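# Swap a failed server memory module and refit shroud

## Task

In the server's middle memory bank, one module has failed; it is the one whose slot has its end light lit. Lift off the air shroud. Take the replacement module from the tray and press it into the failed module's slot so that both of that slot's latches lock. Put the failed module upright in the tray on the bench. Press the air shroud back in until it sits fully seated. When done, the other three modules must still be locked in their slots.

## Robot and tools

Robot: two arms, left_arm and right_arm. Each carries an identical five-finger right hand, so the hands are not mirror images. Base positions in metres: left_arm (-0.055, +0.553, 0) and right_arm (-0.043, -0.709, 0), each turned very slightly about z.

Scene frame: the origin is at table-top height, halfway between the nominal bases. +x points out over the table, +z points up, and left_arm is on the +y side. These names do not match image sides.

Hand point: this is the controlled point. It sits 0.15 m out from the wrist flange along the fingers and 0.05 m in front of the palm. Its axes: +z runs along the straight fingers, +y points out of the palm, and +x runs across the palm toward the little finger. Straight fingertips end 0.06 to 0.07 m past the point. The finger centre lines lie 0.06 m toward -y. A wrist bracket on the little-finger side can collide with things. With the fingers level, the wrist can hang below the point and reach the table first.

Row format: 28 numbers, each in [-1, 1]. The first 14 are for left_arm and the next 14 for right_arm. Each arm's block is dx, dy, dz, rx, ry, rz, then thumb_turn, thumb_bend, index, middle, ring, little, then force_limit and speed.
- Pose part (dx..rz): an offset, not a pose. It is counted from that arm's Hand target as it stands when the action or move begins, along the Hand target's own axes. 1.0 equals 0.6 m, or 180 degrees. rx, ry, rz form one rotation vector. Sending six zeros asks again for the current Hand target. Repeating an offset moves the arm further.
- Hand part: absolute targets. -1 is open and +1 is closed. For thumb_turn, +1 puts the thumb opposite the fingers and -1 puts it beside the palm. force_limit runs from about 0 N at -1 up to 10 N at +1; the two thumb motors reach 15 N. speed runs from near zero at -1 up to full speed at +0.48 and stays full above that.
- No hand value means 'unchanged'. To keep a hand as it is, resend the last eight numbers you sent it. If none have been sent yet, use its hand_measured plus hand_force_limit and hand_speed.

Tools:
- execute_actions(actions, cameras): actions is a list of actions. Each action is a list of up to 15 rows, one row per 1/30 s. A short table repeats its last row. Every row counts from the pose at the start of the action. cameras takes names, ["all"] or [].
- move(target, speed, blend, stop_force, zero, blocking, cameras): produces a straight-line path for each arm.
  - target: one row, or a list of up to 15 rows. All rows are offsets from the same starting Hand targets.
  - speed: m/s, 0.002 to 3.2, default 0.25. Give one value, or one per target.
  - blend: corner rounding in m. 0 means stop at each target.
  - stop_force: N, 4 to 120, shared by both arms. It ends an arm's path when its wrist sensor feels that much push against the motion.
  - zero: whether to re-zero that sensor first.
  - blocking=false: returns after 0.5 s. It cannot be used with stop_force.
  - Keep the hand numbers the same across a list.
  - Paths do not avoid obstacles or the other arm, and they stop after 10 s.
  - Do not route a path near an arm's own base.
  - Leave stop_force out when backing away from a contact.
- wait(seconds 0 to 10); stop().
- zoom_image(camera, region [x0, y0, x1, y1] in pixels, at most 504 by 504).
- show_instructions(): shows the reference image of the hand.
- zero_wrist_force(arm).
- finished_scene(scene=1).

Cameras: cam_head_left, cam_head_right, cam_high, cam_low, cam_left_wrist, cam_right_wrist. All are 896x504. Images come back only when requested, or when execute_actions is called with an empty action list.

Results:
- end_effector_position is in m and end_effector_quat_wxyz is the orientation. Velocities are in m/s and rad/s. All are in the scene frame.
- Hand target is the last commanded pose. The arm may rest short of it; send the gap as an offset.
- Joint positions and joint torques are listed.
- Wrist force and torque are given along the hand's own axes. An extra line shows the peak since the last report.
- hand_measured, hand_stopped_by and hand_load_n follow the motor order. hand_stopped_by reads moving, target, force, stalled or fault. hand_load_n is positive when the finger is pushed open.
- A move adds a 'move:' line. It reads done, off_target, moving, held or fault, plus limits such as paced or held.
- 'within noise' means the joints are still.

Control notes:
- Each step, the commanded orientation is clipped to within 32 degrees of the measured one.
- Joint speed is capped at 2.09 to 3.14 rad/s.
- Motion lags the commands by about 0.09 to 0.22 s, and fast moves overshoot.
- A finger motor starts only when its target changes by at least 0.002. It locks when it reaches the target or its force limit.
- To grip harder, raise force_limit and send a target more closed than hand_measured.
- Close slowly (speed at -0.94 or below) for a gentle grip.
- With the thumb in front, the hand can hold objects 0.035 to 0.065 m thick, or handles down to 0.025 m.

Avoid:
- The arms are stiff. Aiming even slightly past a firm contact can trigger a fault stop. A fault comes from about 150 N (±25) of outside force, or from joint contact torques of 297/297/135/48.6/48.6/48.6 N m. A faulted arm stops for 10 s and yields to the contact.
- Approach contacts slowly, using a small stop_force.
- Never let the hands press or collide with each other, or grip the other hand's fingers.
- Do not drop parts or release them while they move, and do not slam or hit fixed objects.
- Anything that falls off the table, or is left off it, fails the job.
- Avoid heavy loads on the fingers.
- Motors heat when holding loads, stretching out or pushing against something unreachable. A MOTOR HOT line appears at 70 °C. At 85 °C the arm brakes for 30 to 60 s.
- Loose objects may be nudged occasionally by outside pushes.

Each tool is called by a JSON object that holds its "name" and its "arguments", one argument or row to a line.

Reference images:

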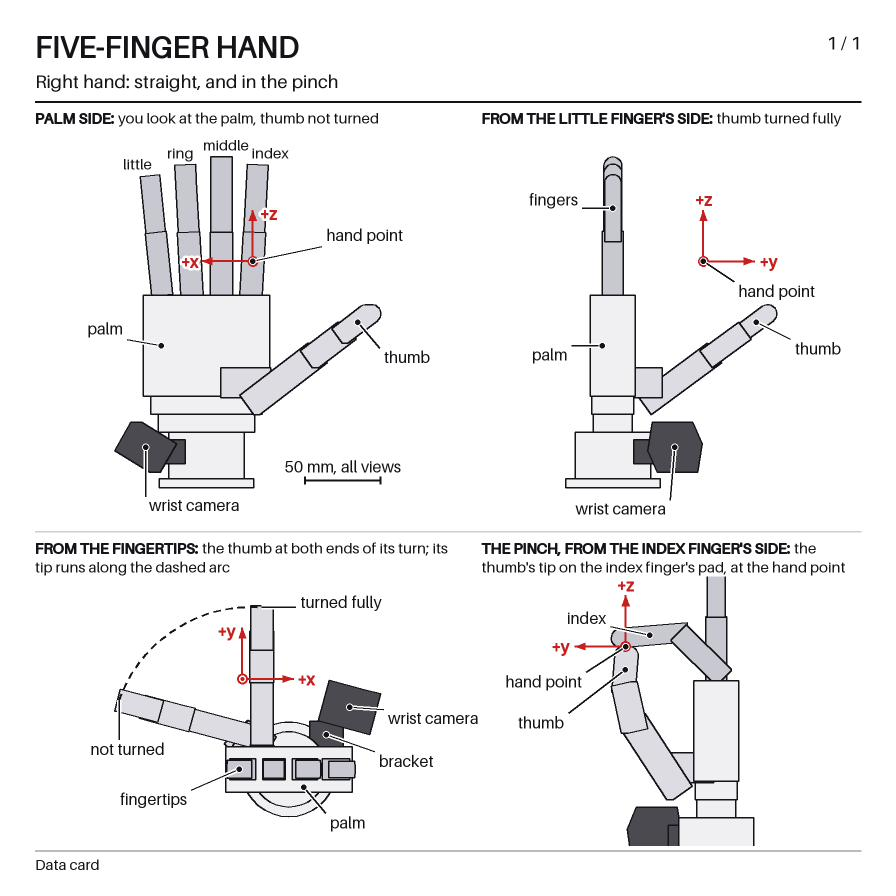

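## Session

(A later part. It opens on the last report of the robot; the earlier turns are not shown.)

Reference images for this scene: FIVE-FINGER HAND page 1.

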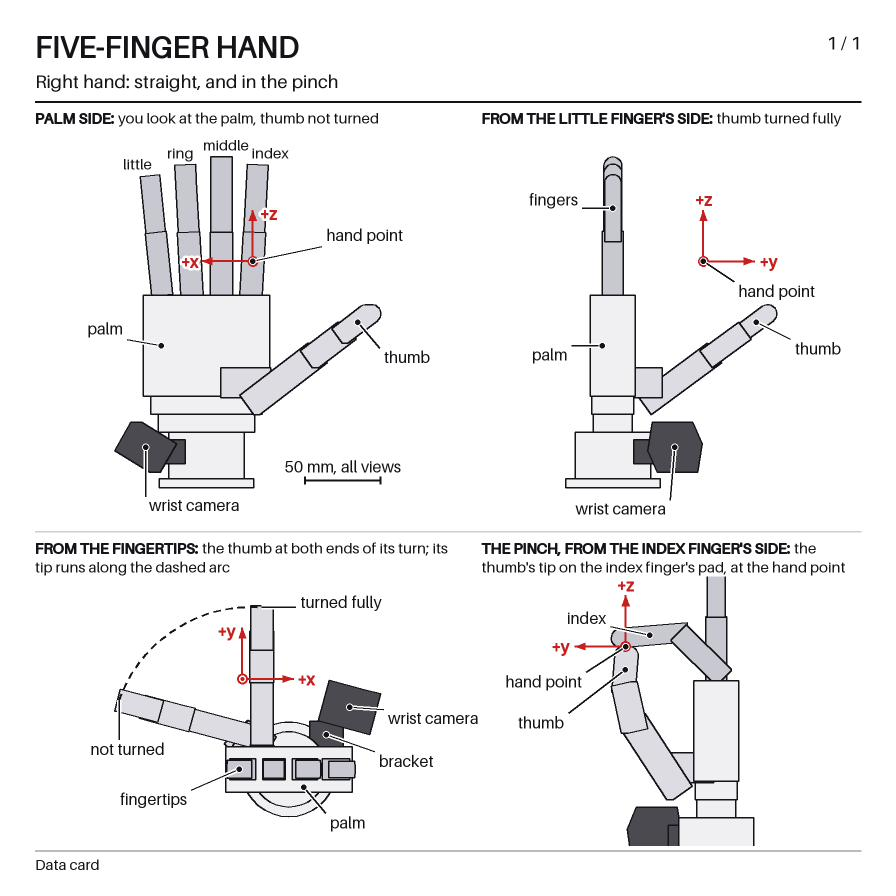

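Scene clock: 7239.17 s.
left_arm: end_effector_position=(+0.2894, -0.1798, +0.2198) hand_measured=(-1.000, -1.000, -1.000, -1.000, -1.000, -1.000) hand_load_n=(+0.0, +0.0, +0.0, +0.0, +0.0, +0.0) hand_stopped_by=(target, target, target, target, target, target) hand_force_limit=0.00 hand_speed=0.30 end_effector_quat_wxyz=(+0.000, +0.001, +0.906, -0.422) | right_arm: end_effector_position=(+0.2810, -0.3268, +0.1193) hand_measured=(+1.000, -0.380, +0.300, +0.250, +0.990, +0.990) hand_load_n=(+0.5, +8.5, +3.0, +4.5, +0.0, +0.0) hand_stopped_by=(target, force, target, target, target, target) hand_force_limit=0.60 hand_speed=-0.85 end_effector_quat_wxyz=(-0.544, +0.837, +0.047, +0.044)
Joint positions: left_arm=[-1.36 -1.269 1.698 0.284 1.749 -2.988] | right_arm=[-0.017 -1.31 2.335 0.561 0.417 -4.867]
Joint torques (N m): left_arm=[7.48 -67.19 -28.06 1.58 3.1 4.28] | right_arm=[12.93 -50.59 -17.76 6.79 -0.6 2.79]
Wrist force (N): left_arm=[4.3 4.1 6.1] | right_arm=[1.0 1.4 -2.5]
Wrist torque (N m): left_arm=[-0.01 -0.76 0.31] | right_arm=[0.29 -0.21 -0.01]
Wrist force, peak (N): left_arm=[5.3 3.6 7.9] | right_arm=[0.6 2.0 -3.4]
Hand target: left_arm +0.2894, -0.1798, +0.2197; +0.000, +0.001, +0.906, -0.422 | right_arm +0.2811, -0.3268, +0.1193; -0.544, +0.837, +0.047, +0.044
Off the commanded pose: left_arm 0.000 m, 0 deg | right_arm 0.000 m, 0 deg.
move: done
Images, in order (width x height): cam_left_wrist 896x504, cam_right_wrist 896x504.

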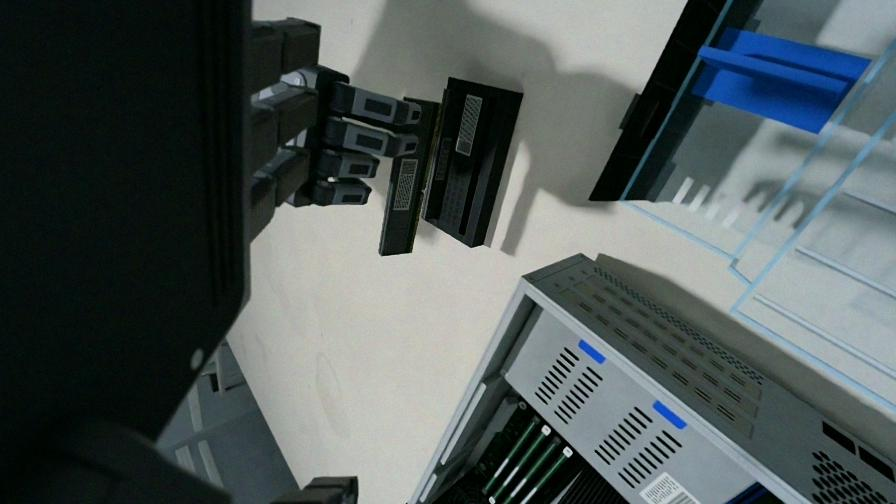

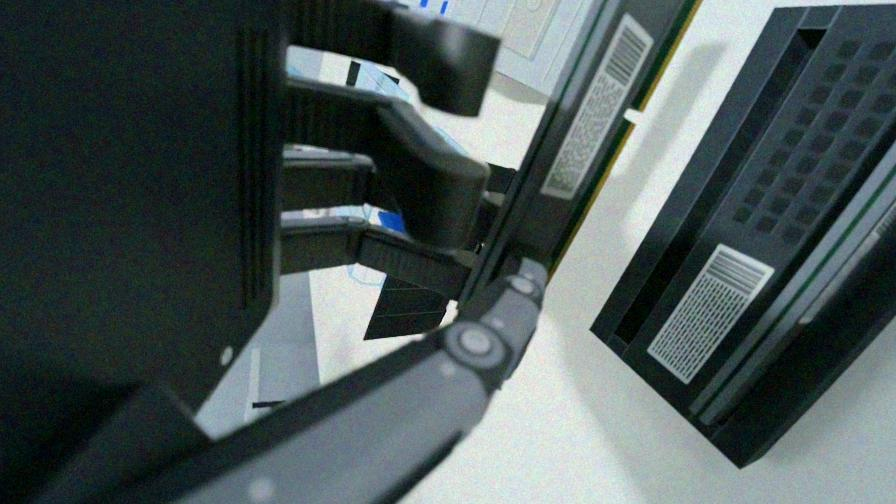

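{"name": "zoom_image", "arguments": {
  "camera": "cam_right_wrist",
  "region": [560, 0, 896, 480]
}}

{"name": "zoom_image", "arguments": {
  "camera": "cam_left_wrist",
  "region": [370, 60, 540, 270]
}}

Scaled by 1.050 from the camera's 896x504 image, which has a finer 1280x720 frame.

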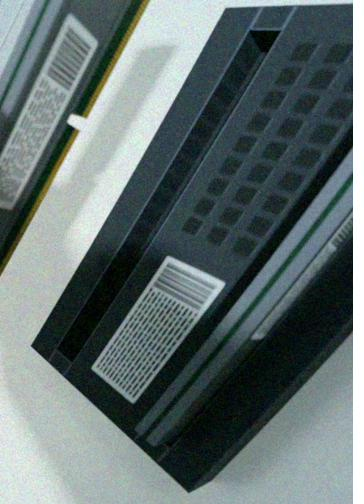

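Scaled by 2.400 from the camera's 896x504 image, which has a finer 1280x720 frame.

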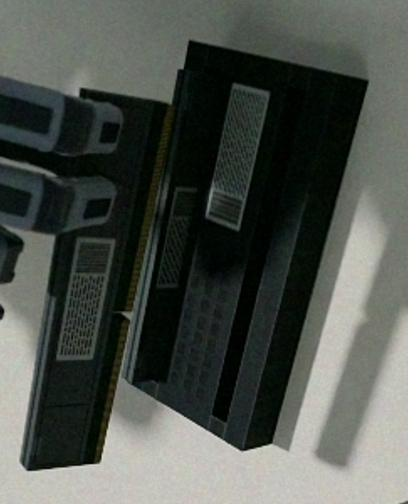

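{"name": "move", "arguments": {
  "target": [0, 0, 0, 0, 0, 0, -1, -1, -1, -1, -1, -1, 0.0, 0.3, -0.0106, 0.0754, 0.0339, 0.0014, -0.0100, -0.0045, 1, 0.2, 0.3, 0.25, 0.99, 0.99, 0.6, -0.85],
  "speed": 0.03,
  "stop_force": 4,
  "cameras": ["cam_left_wrist", "cam_right_wrist"]
}}

{"name": "zoom_image", "arguments": {
  "camera": "cam_left_wrist",
  "region": [370, 60, 540, 270]
}}

{"name": "zoom_image", "arguments": {
  "camera": "cam_right_wrist",
  "region": [500, 0, 800, 340]
}}

Scene clock: 7288.43 s.
left_arm: end_effector_position=(+0.2894, -0.1798, +0.2197) hand_measured=(-1.000, -1.000, -1.000, -1.000, -1.000, -1.000) hand_load_n=(+0.0, +0.0, -0.5, +0.0, +0.0, +0.0) hand_stopped_by=(target, target, target, target, target, target) hand_force_limit=0.00 hand_speed=0.30 end_effector_quat_wxyz=(+0.000, +0.001, +0.906, -0.422) | right_arm: end_effector_position=(+0.2810, -0.3267, +0.0693) hand_measured=(+1.000, -0.380, +0.300, +0.250, +0.990, +0.990) hand_load_n=(+0.5, +8.5, +3.0, +4.5, +0.0, +0.0) hand_stopped_by=(target, force, target, target, target, target) hand_force_limit=0.60 hand_speed=-0.85 end_effector_quat_wxyz=(-0.544, +0.836, +0.061, +0.035)
Joint positions: left_arm=[-1.36 -1.269 1.698 0.284 1.749 -2.988] | right_arm=[-0.014 -1.184 2.339 0.503 0.419 -4.945]
Joint torques (N m): left_arm=[-7.95 -55.91 -28.39 -0.27 2.88 4.28] | right_arm=[5.63 -57.04 -24.07 6.51 -2.32 2.91]
Wrist force (N): left_arm=[3.8 4.3 7.0] | right_arm=[0.6 1.7 -2.4]
Wrist torque (N m): left_arm=[-0.03 -0.71 0.28] | right_arm=[0.37 -0.12 0.03]
Wrist force, peak (N): left_arm=[4.3 4.6 7.3] | right_arm=[1.0 1.9 -2.7]
Hand target: left_arm +0.2894, -0.1798, +0.2197; +0.000, +0.001, +0.906, -0.422 | right_arm +0.2810, -0.3268, +0.0693; -0.544, +0.836, +0.061, +0.035
Off the commanded pose: left_arm 0.000 m, 0 deg | right_arm 0.000 m, 0 deg.
move: done
Images, in order (width x height): cam_left_wrist 896x504, cam_right_wrist 896x504.

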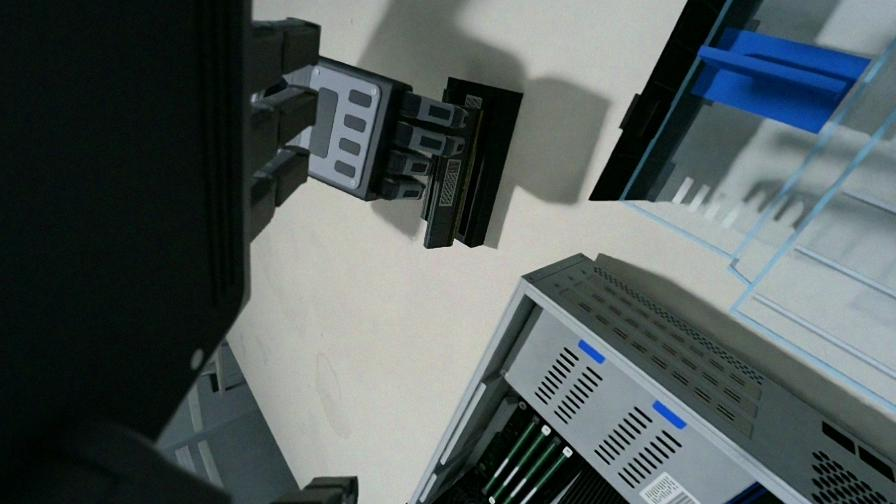

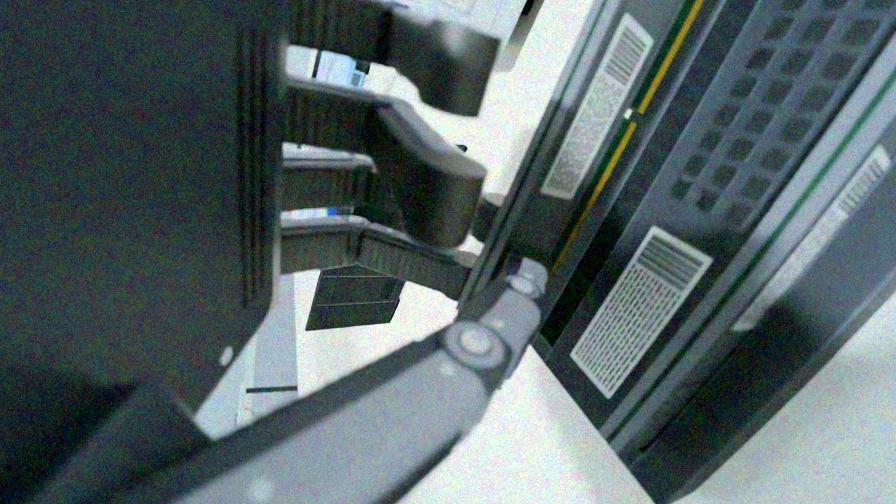

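Scaled by 2.400 from the camera's 896x504 image, which has a finer 1280x720 frame.

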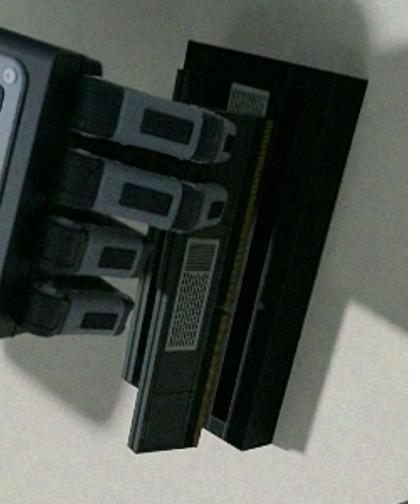

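Scaled by 1.482 from the camera's 896x504 image, which has a finer 1280x720 frame.

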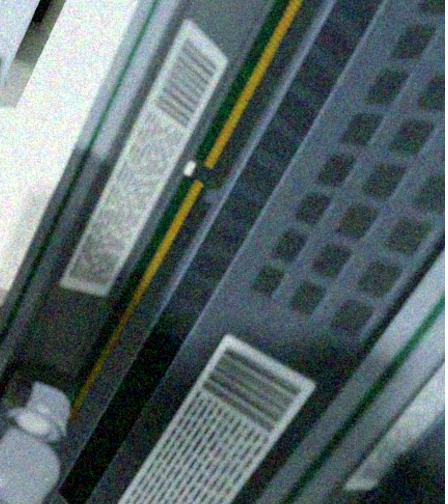

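{"name": "execute_actions", "arguments": {
  "actions": [],
  "cameras": ["cam_left_wrist","cam_right_wrist"]
}}

Scene clock: 7318.57 s.
left_arm: end_effector_position=(+0.2894, -0.1798, +0.2197) hand_measured=(-1.000, -1.000, -1.000, -1.000, -1.000, -1.000) hand_load_n=(+0.0, +0.0, +0.0, +0.0, +0.0, +0.0) hand_stopped_by=(target, target, target, target, target, target) hand_force_limit=0.00 hand_speed=0.30 end_effector_quat_wxyz=(+0.000, +0.001, +0.906, -0.422) | right_arm: end_effector_position=(+0.2810, -0.3268, +0.0693) hand_measured=(+1.000, -0.380, +0.300, +0.250, +0.990, +0.990) hand_load_n=(+0.5, +8.5, +3.0, +4.5, +0.0, +0.0) hand_stopped_by=(target, force, target, target, target, target) hand_force_limit=0.60 hand_speed=-0.85 end_effector_quat_wxyz=(-0.544, +0.836, +0.061, +0.035)
Joint positions: left_arm=[-1.36 -1.269 1.698 0.284 1.749 -2.988] | right_arm=[-0.014 -1.184 2.339 0.503 0.419 -4.945]
Joint velocities: within noise
Joint torques (N m): left_arm=[-9.62 -56 -27.92 -0.23 3.02 4.49] | right_arm=[-5.86 -56.98 -24.45 6.44 -2.55 2.77]
Motor temperatures (°C): left_arm=[31 32 34 34 31 35] | right_arm=[27 32 31 36 38 37]
Wrist force (N): left_arm=[4.0 4.5 6.9] | right_arm=[0.6 1.6 -2.4]
Wrist torque (N m): left_arm=[-0.01 -0.73 0.29] | right_arm=[0.35 -0.13 0.03]
Wrist force, peak (N): left_arm=[4.6 4.4 7.4] | right_arm=[0.9 1.7 -3.1]
Hand target: left_arm +0.2894, -0.1798, +0.2197; +0.000, +0.001, +0.906, -0.422 | right_arm +0.2810, -0.3268, +0.0693; -0.544, +0.836, +0.061, +0.035
Off the commanded pose: left_arm 0.000 m, 0 deg | right_arm 0.000 m, 0 deg.
Images, in order (width x height): cam_left_wrist 896x504, cam_right_wrist 896x504.

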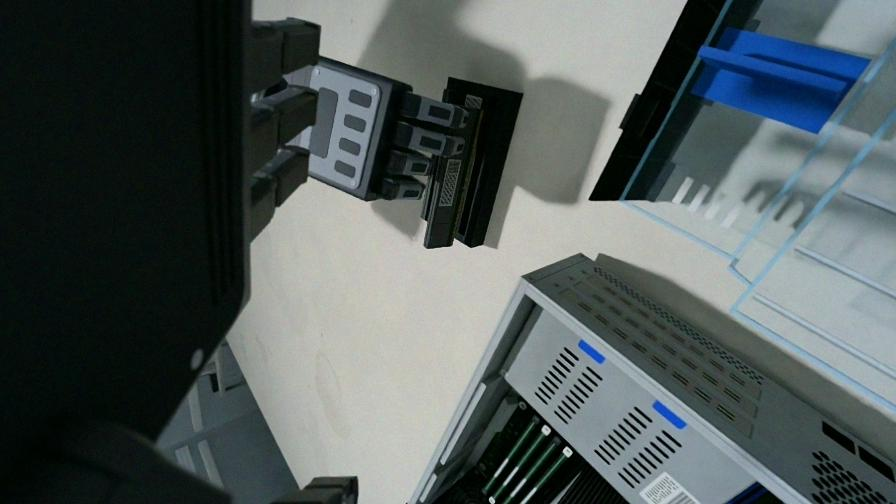

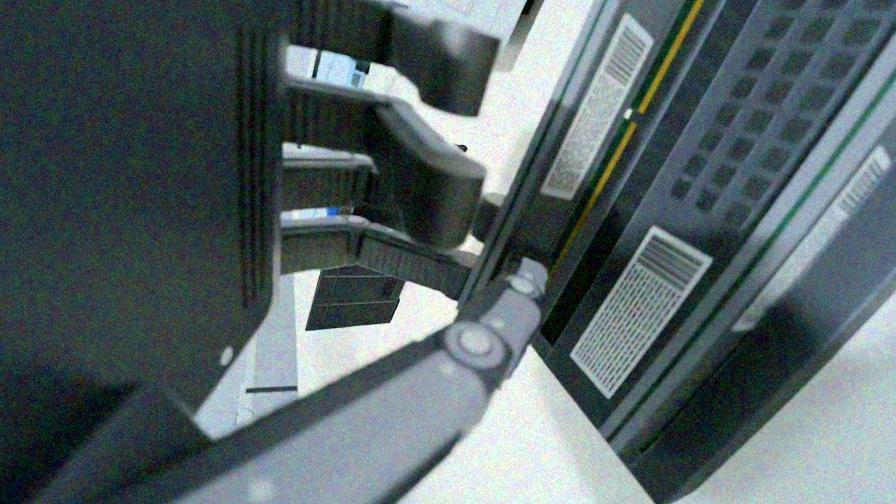

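{"name": "zoom_image", "arguments": {
  "camera": "cam_left_wrist",
  "region": [390, 60, 540, 260]
}}

{"name": "zoom_image", "arguments": {
  "camera": "cam_right_wrist",
  "region": [420, 0, 896, 504]
}}

Scaled by 2.520 from the camera's 896x504 image, which has a finer 1280x720 frame.

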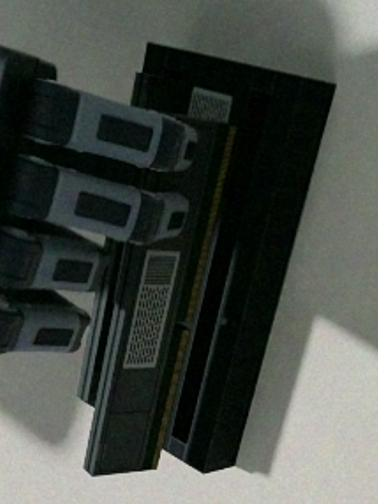

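Scaled by 1.000.

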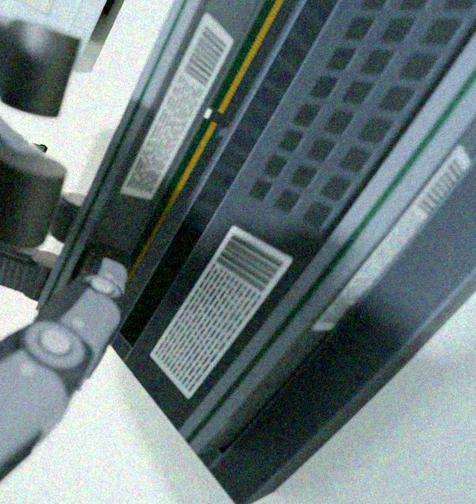

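{"name": "zoom_image", "arguments": {
  "camera": "cam_right_wrist",
  "region": [500, 80, 700, 280]
}}

{"name": "zoom_image", "arguments": {
  "camera": "cam_right_wrist",
  "region": [500, 250, 700, 450]
}}

Scaled by 2.520 from the camera's 896x504 image, which has a finer 1280x720 frame.

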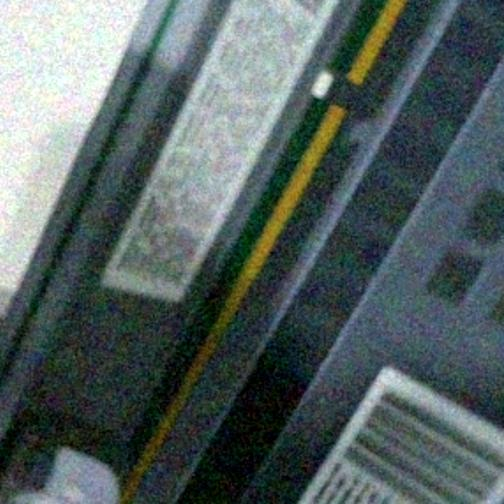

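Scaled by 2.520 from the camera's 896x504 image, which has a finer 1280x720 frame.

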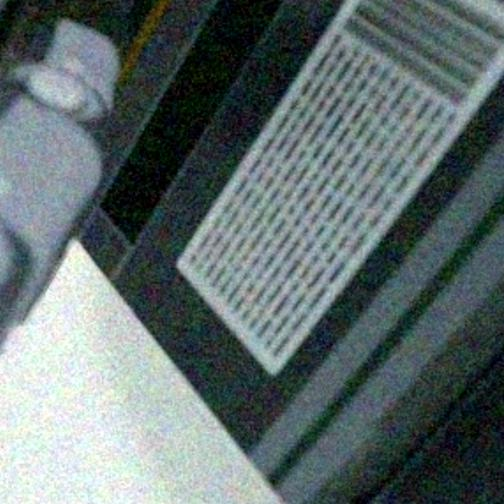

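{"name": "move", "arguments": {
  "target": [0,0,0,0,0,0,-1,-1,-1,-1,-1,-1,0.0,0.3,-0.0031225,0.0226325,0.01013,0,0,0,1,0.2,0.3,0.25,0.99,0.99,0.6,-0.85],
  "speed": 0.01,
  "stop_force": 4,
  "cameras": ["cam_left_wrist","cam_right_wrist"]
}}

Scene clock: 7418.97 s.
left_arm: end_effector_position=(+0.2894, -0.1798, +0.2197) hand_measured=(-1.000, -1.000, -1.000, -1.000, -1.000, -1.000) hand_load_n=(+0.0, +0.0, +0.0, +0.0, +0.0, +0.0) hand_stopped_by=(target, target, target, target, target, target) hand_force_limit=0.00 hand_speed=0.30 end_effector_quat_wxyz=(+0.000, +0.001, +0.906, -0.422) | right_arm: end_effector_position=(+0.2810, -0.3268, +0.0543) hand_measured=(+1.000, -0.380, +0.300, +0.250, +0.990, +0.990) hand_load_n=(+0.5, +8.5, +3.0, +5.0, +0.0, +0.0) hand_stopped_by=(target, force, target, target, target, target) hand_force_limit=0.60 hand_speed=-0.85 end_effector_quat_wxyz=(-0.544, +0.836, +0.061, +0.035)
Joint positions: left_arm=[-1.36 -1.269 1.698 0.284 1.749 -2.988] | right_arm=[-0.014 -1.153 2.341 0.47 0.419 -4.945]
Joint torques (N m): left_arm=[-8.51 -57.69 -28.54 -0.86 2.81 4.33] | right_arm=[1.95 -58.92 -6.7 6.58 -2.48 2.73]
Wrist force (N): left_arm=[4.5 4.0 6.9] | right_arm=[0.3 1.9 -2.7]
Wrist torque (N m): left_arm=[-0.07 -0.81 0.32] | right_arm=[0.37 -0.10 0.00]
Wrist force, peak (N): left_arm=[4.3 4.5 7.6] | right_arm=[0.7 1.8 -2.9]
Hand target: left_arm +0.2894, -0.1798, +0.2197; +0.000, +0.001, +0.906, -0.422 | right_arm +0.2810, -0.3267, +0.0543; -0.544, +0.836, +0.061, +0.035
Off the commanded pose: left_arm 0.000 m, 0 deg | right_arm 0.000 m, 0 deg.
move: done
Images, in order (width x height): cam_left_wrist 896x504, cam_right_wrist 896x504.

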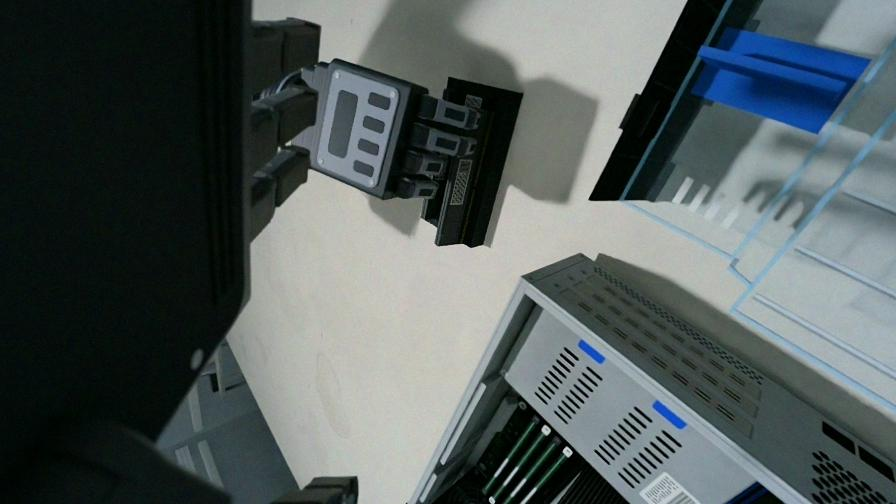

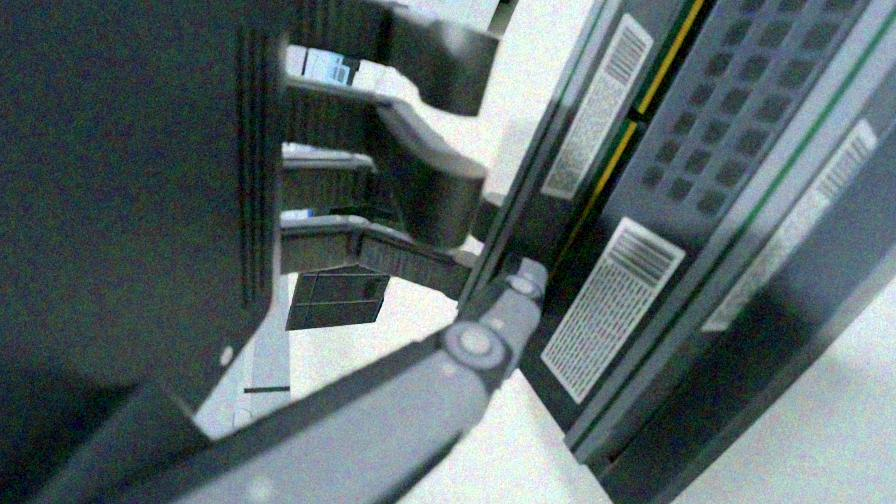

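{"name": "zoom_image", "arguments": {
  "camera": "cam_right_wrist",
  "region": [500, 50, 750, 300]
}}

{"name": "zoom_image", "arguments": {
  "camera": "cam_right_wrist",
  "region": [490, 230, 740, 480]
}}

{"name": "zoom_image", "arguments": {
  "camera": "cam_left_wrist",
  "region": [410, 70, 530, 260]
}}

Scaled by 2.016 from the camera's 896x504 image, which has a finer 1280x720 frame.

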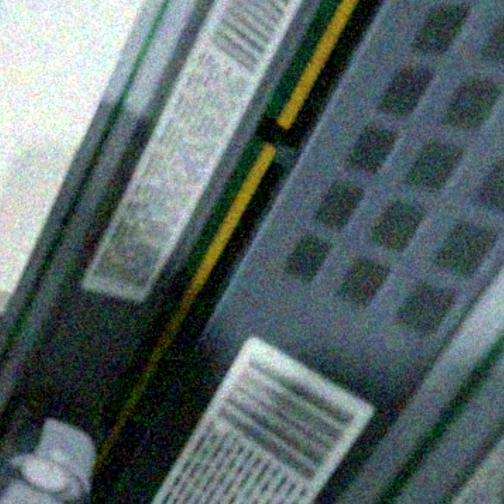

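Scaled by 2.016 from the camera's 896x504 image, which has a finer 1280x720 frame.

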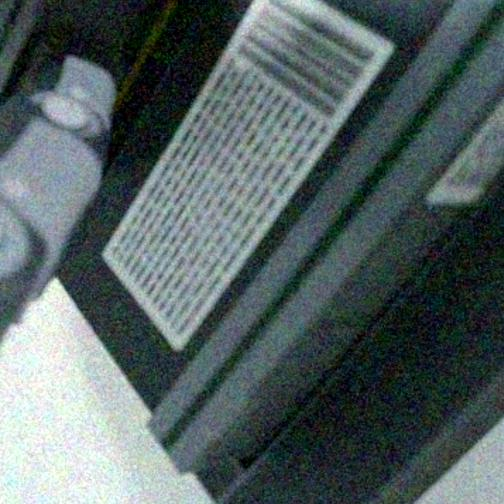

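Scaled by 2.653 from the camera's 896x504 image, which has a finer 1280x720 frame.

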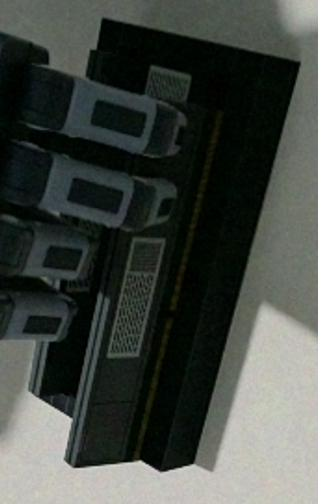

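{"name": "zoom_image", "arguments": {
  "camera": "cam_left_wrist",
  "region": [430, 180, 500, 260]
}}

{"name": "zoom_image", "arguments": {
  "camera": "cam_left_wrist",
  "region": [440, 70, 530, 170]
}}

Scaled by 6.300 from the camera's 896x504 image, which has a finer 1280x720 frame.

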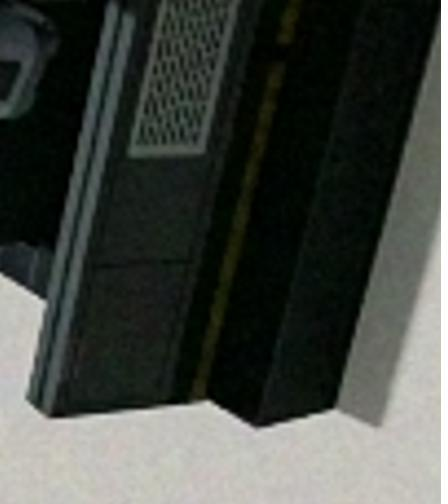

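Scaled by 5.040 from the camera's 896x504 image, which has a finer 1280x720 frame.

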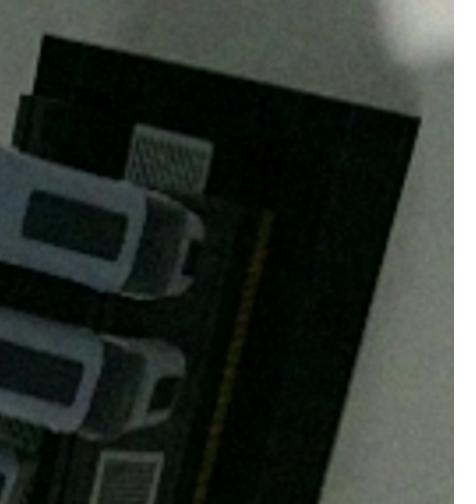

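{"name": "wait", "arguments": {
  "seconds": 0,
  "cameras": ["all"]
}}

Scene clock: 7509.17 s.
left_arm: end_effector_position=(+0.2894, -0.1798, +0.2197) hand_measured=(-1.000, -1.000, -1.000, -1.000, -1.000, -1.000) hand_load_n=(+0.0, +0.0, +0.0, +0.0, +0.0, +0.0) hand_stopped_by=(target, target, target, target, target, target) hand_force_limit=0.00 hand_speed=0.30 end_effector_quat_wxyz=(+0.000, +0.001, +0.906, -0.422) | right_arm: end_effector_position=(+0.2810, -0.3267, +0.0543) hand_measured=(+1.000, -0.380, +0.300, +0.250, +0.990, +0.990) hand_load_n=(+0.5, +8.0, +3.0, +4.5, +0.0, +0.0) hand_stopped_by=(target, force, target, target, target, target) hand_force_limit=0.60 hand_speed=-0.85 end_effector_quat_wxyz=(-0.544, +0.836, +0.061, +0.035)
Joint positions: left_arm=[-1.36 -1.269 1.698 0.284 1.749 -2.988] | right_arm=[-0.014 -1.153 2.341 0.47 0.419 -4.945]
Joint torques (N m): left_arm=[-7.71 -55.85 -28.78 -0.61 2.75 4.36] | right_arm=[11.47 -58.27 -18.31 6.68 -2.76 2.75]
Wrist force (N): left_arm=[4.2 4.6 6.9] | right_arm=[0.7 1.6 -2.5]
Wrist torque (N m): left_arm=[0.01 -0.76 0.31] | right_arm=[0.33 -0.16 0.01]
Wrist force, peak (N): left_arm=[4.4 4.7 7.5] | right_arm=[0.7 1.7 -2.9]
Hand target: left_arm +0.2894, -0.1798, +0.2197; +0.000, +0.001, +0.906, -0.422 | right_arm +0.2810, -0.3267, +0.0543; -0.544, +0.836, +0.061, +0.035
Off the commanded pose: left_arm 0.000 m, 0 deg | right_arm 0.000 m, 0 deg.

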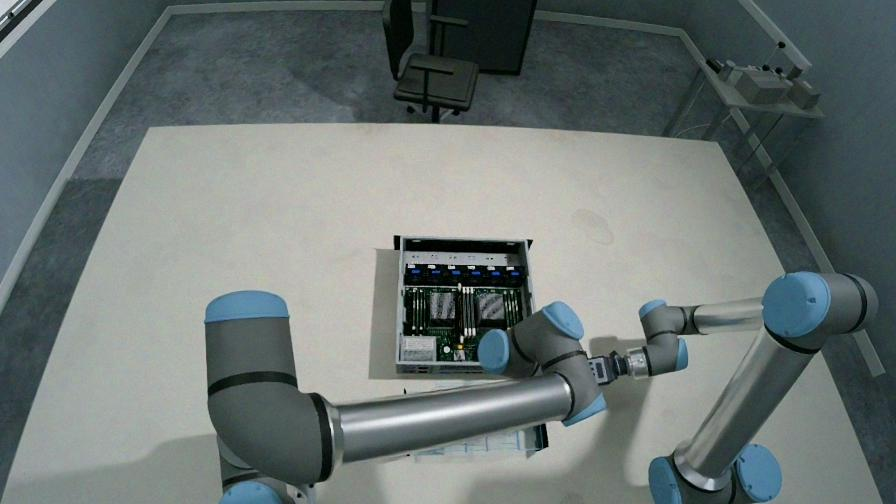

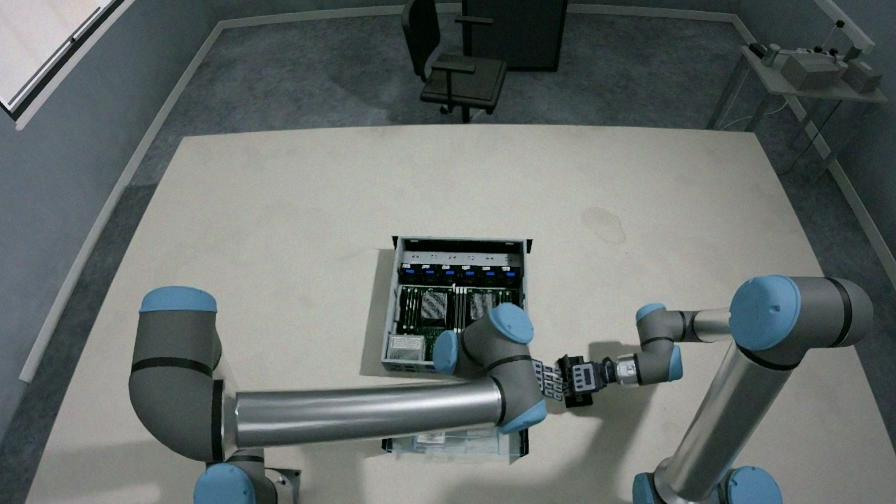

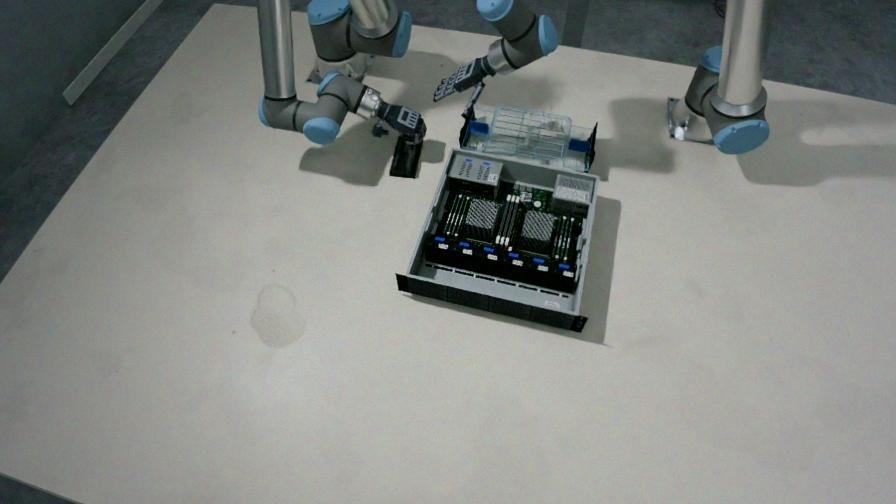

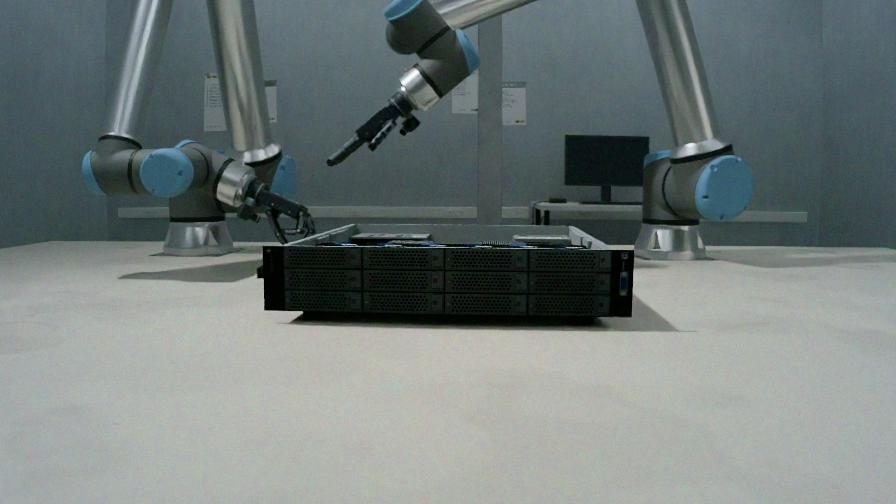

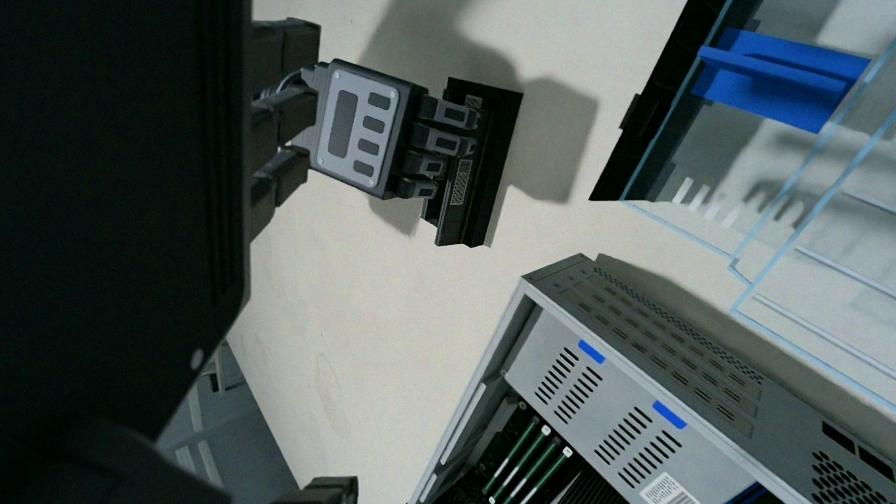

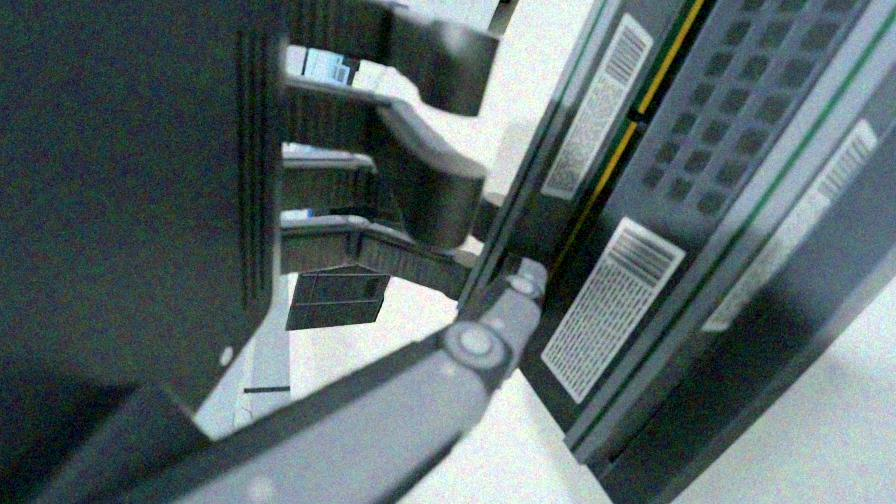

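{"name": "zoom_image", "arguments": {
  "camera": "cam_high",
  "region": [370, 90, 450, 190]
}}

{"name": "zoom_image", "arguments": {
  "camera": "cam_head_right",
  "region": [530, 330, 630, 430]
}}

Scaled by 5.040 from the camera's 896x504 image, which has a finer 1280x720 frame.

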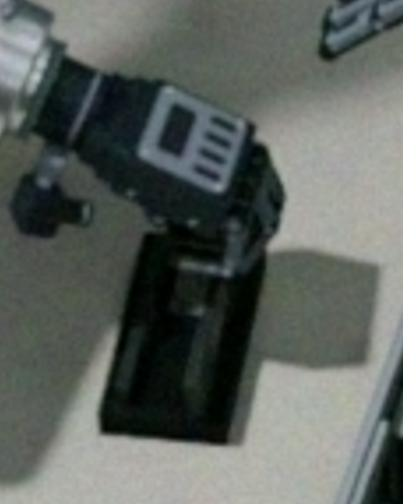

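Scaled by 5.040 from the camera's 896x504 image, which has a finer 1280x720 frame.

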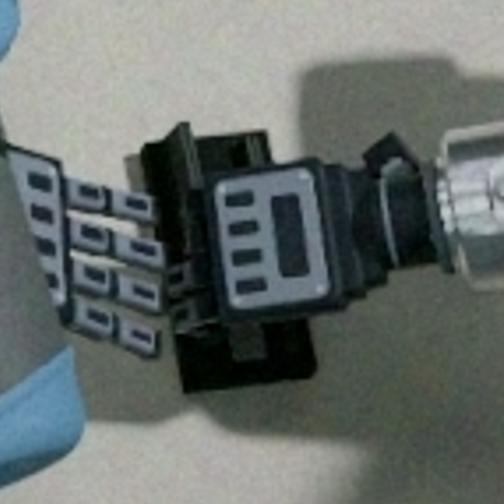

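{"name": "move", "arguments": {
  "target": [0,0,0,0,0,0,-1,-1,-1,-1,-1,-1,0.0,0.3,-0.0016653,0.0120707,0.0054027,0,0,0,1,0.2,0.3,0.25,0.99,0.99,0.6,-0.85],
  "speed": 0.005,
  "stop_force": 4,
  "cameras": ["cam_left_wrist","cam_right_wrist"]
}}

Scene clock: 7557.93 s.
left_arm: end_effector_position=(+0.2894, -0.1798, +0.2197) hand_measured=(-1.000, -1.000, -1.000, -1.000, -1.000, -1.000) hand_load_n=(+0.0, +0.0, +0.0, +0.0, +0.0, +0.0) hand_stopped_by=(target, target, target, target, target, target) hand_force_limit=0.00 hand_speed=0.30 end_effector_quat_wxyz=(+0.000, +0.001, +0.906, -0.422) | right_arm: end_effector_position=(+0.2811, -0.3267, +0.0530) hand_measured=(+1.000, -0.380, +0.300, +0.250, +0.990, +0.990) hand_load_n=(+0.5, +8.0, +3.0, +4.5, +0.0, +0.0) hand_stopped_by=(target, force, target, target, target, target) hand_force_limit=0.60 hand_speed=-0.85 end_effector_quat_wxyz=(-0.544, +0.836, +0.061, +0.035)
Joint positions: left_arm=[-1.36 -1.269 1.698 0.284 1.749 -2.988] | right_arm=[-0.014 -1.15 2.341 0.467 0.419 -4.945]
Joint torques (N m): left_arm=[-7.01 -55.38 -29.35 -0.5 2.9 4] | right_arm=[11.29 -57.8 -9.63 6.03 0.27 2.4]
Wrist force (N): left_arm=[4.1 4.7 6.8] | right_arm=[1.1 -0.9 -4.4]
Wrist torque (N m): left_arm=[0.03 -0.75 0.31] | right_arm=[0.31 -0.12 -0.07]
Wrist force, peak (N): left_arm=[4.0 4.8 7.8] | right_arm=[0.3 -5.5 -7.8]
Hand target: left_arm +0.2894, -0.1798, +0.2197; +0.000, +0.001, +0.906, -0.422 | right_arm +0.2811, -0.3268, +0.0530; -0.544, +0.836, +0.061, +0.035 (not the last commanded pose)
Off the commanded pose: left_arm 0.000 m, 0 deg | right_arm 0.007 m, 0 deg.
move: contact (right_arm)
Images, in order (width x height): cam_left_wrist 896x504, cam_right_wrist 896x504.

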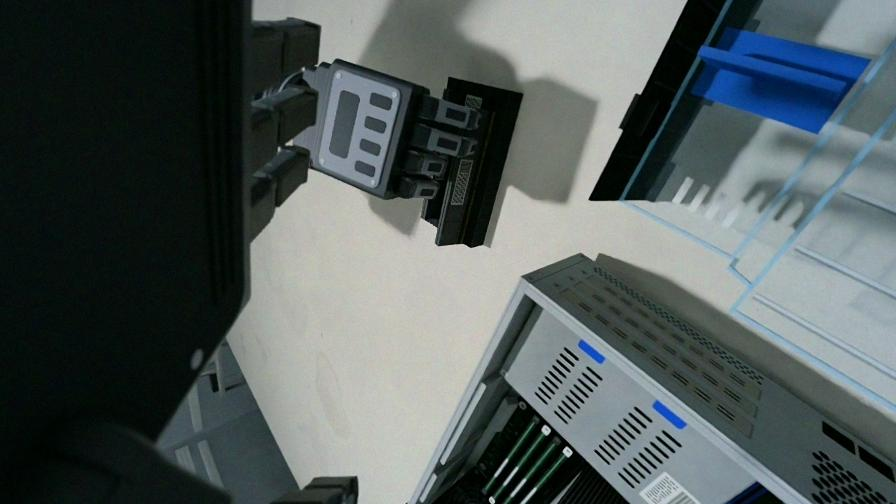

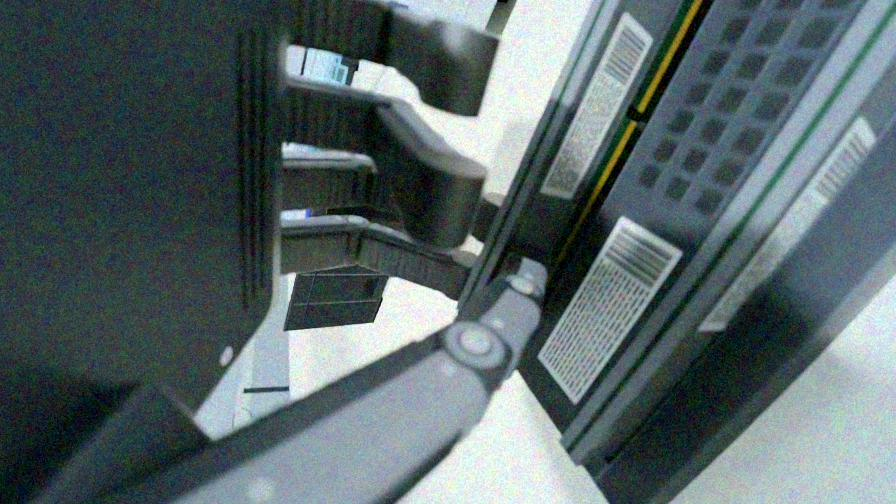

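{"name": "zoom_image", "arguments": {
  "camera": "cam_right_wrist",
  "region": [560, 80, 720, 240]
}}

{"name": "zoom_image", "arguments": {
  "camera": "cam_right_wrist",
  "region": [500, 230, 640, 370]
}}

{"name": "zoom_image", "arguments": {
  "camera": "cam_right_wrist",
  "region": [640, 0, 740, 100]
}}

Scaled by 3.150 from the camera's 896x504 image, which has a finer 1280x720 frame.

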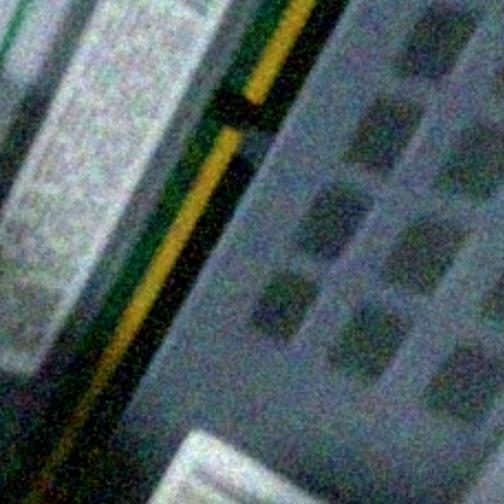

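Scaled by 3.600 from the camera's 896x504 image, which has a finer 1280x720 frame.

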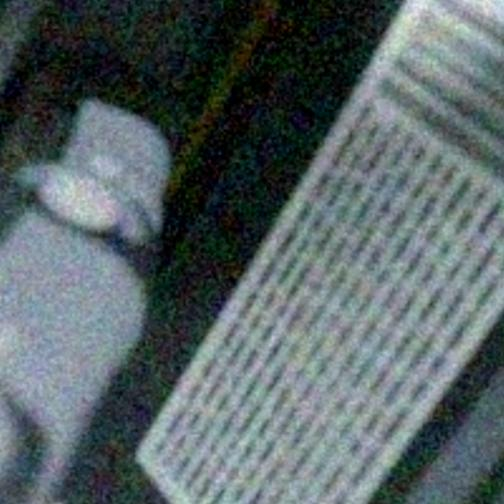

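Scaled by 5.040 from the camera's 896x504 image, which has a finer 1280x720 frame.

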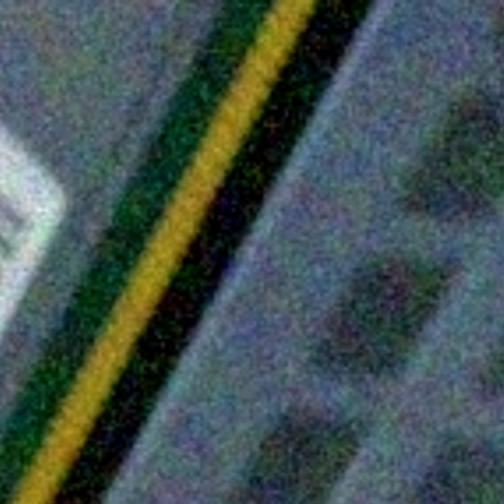

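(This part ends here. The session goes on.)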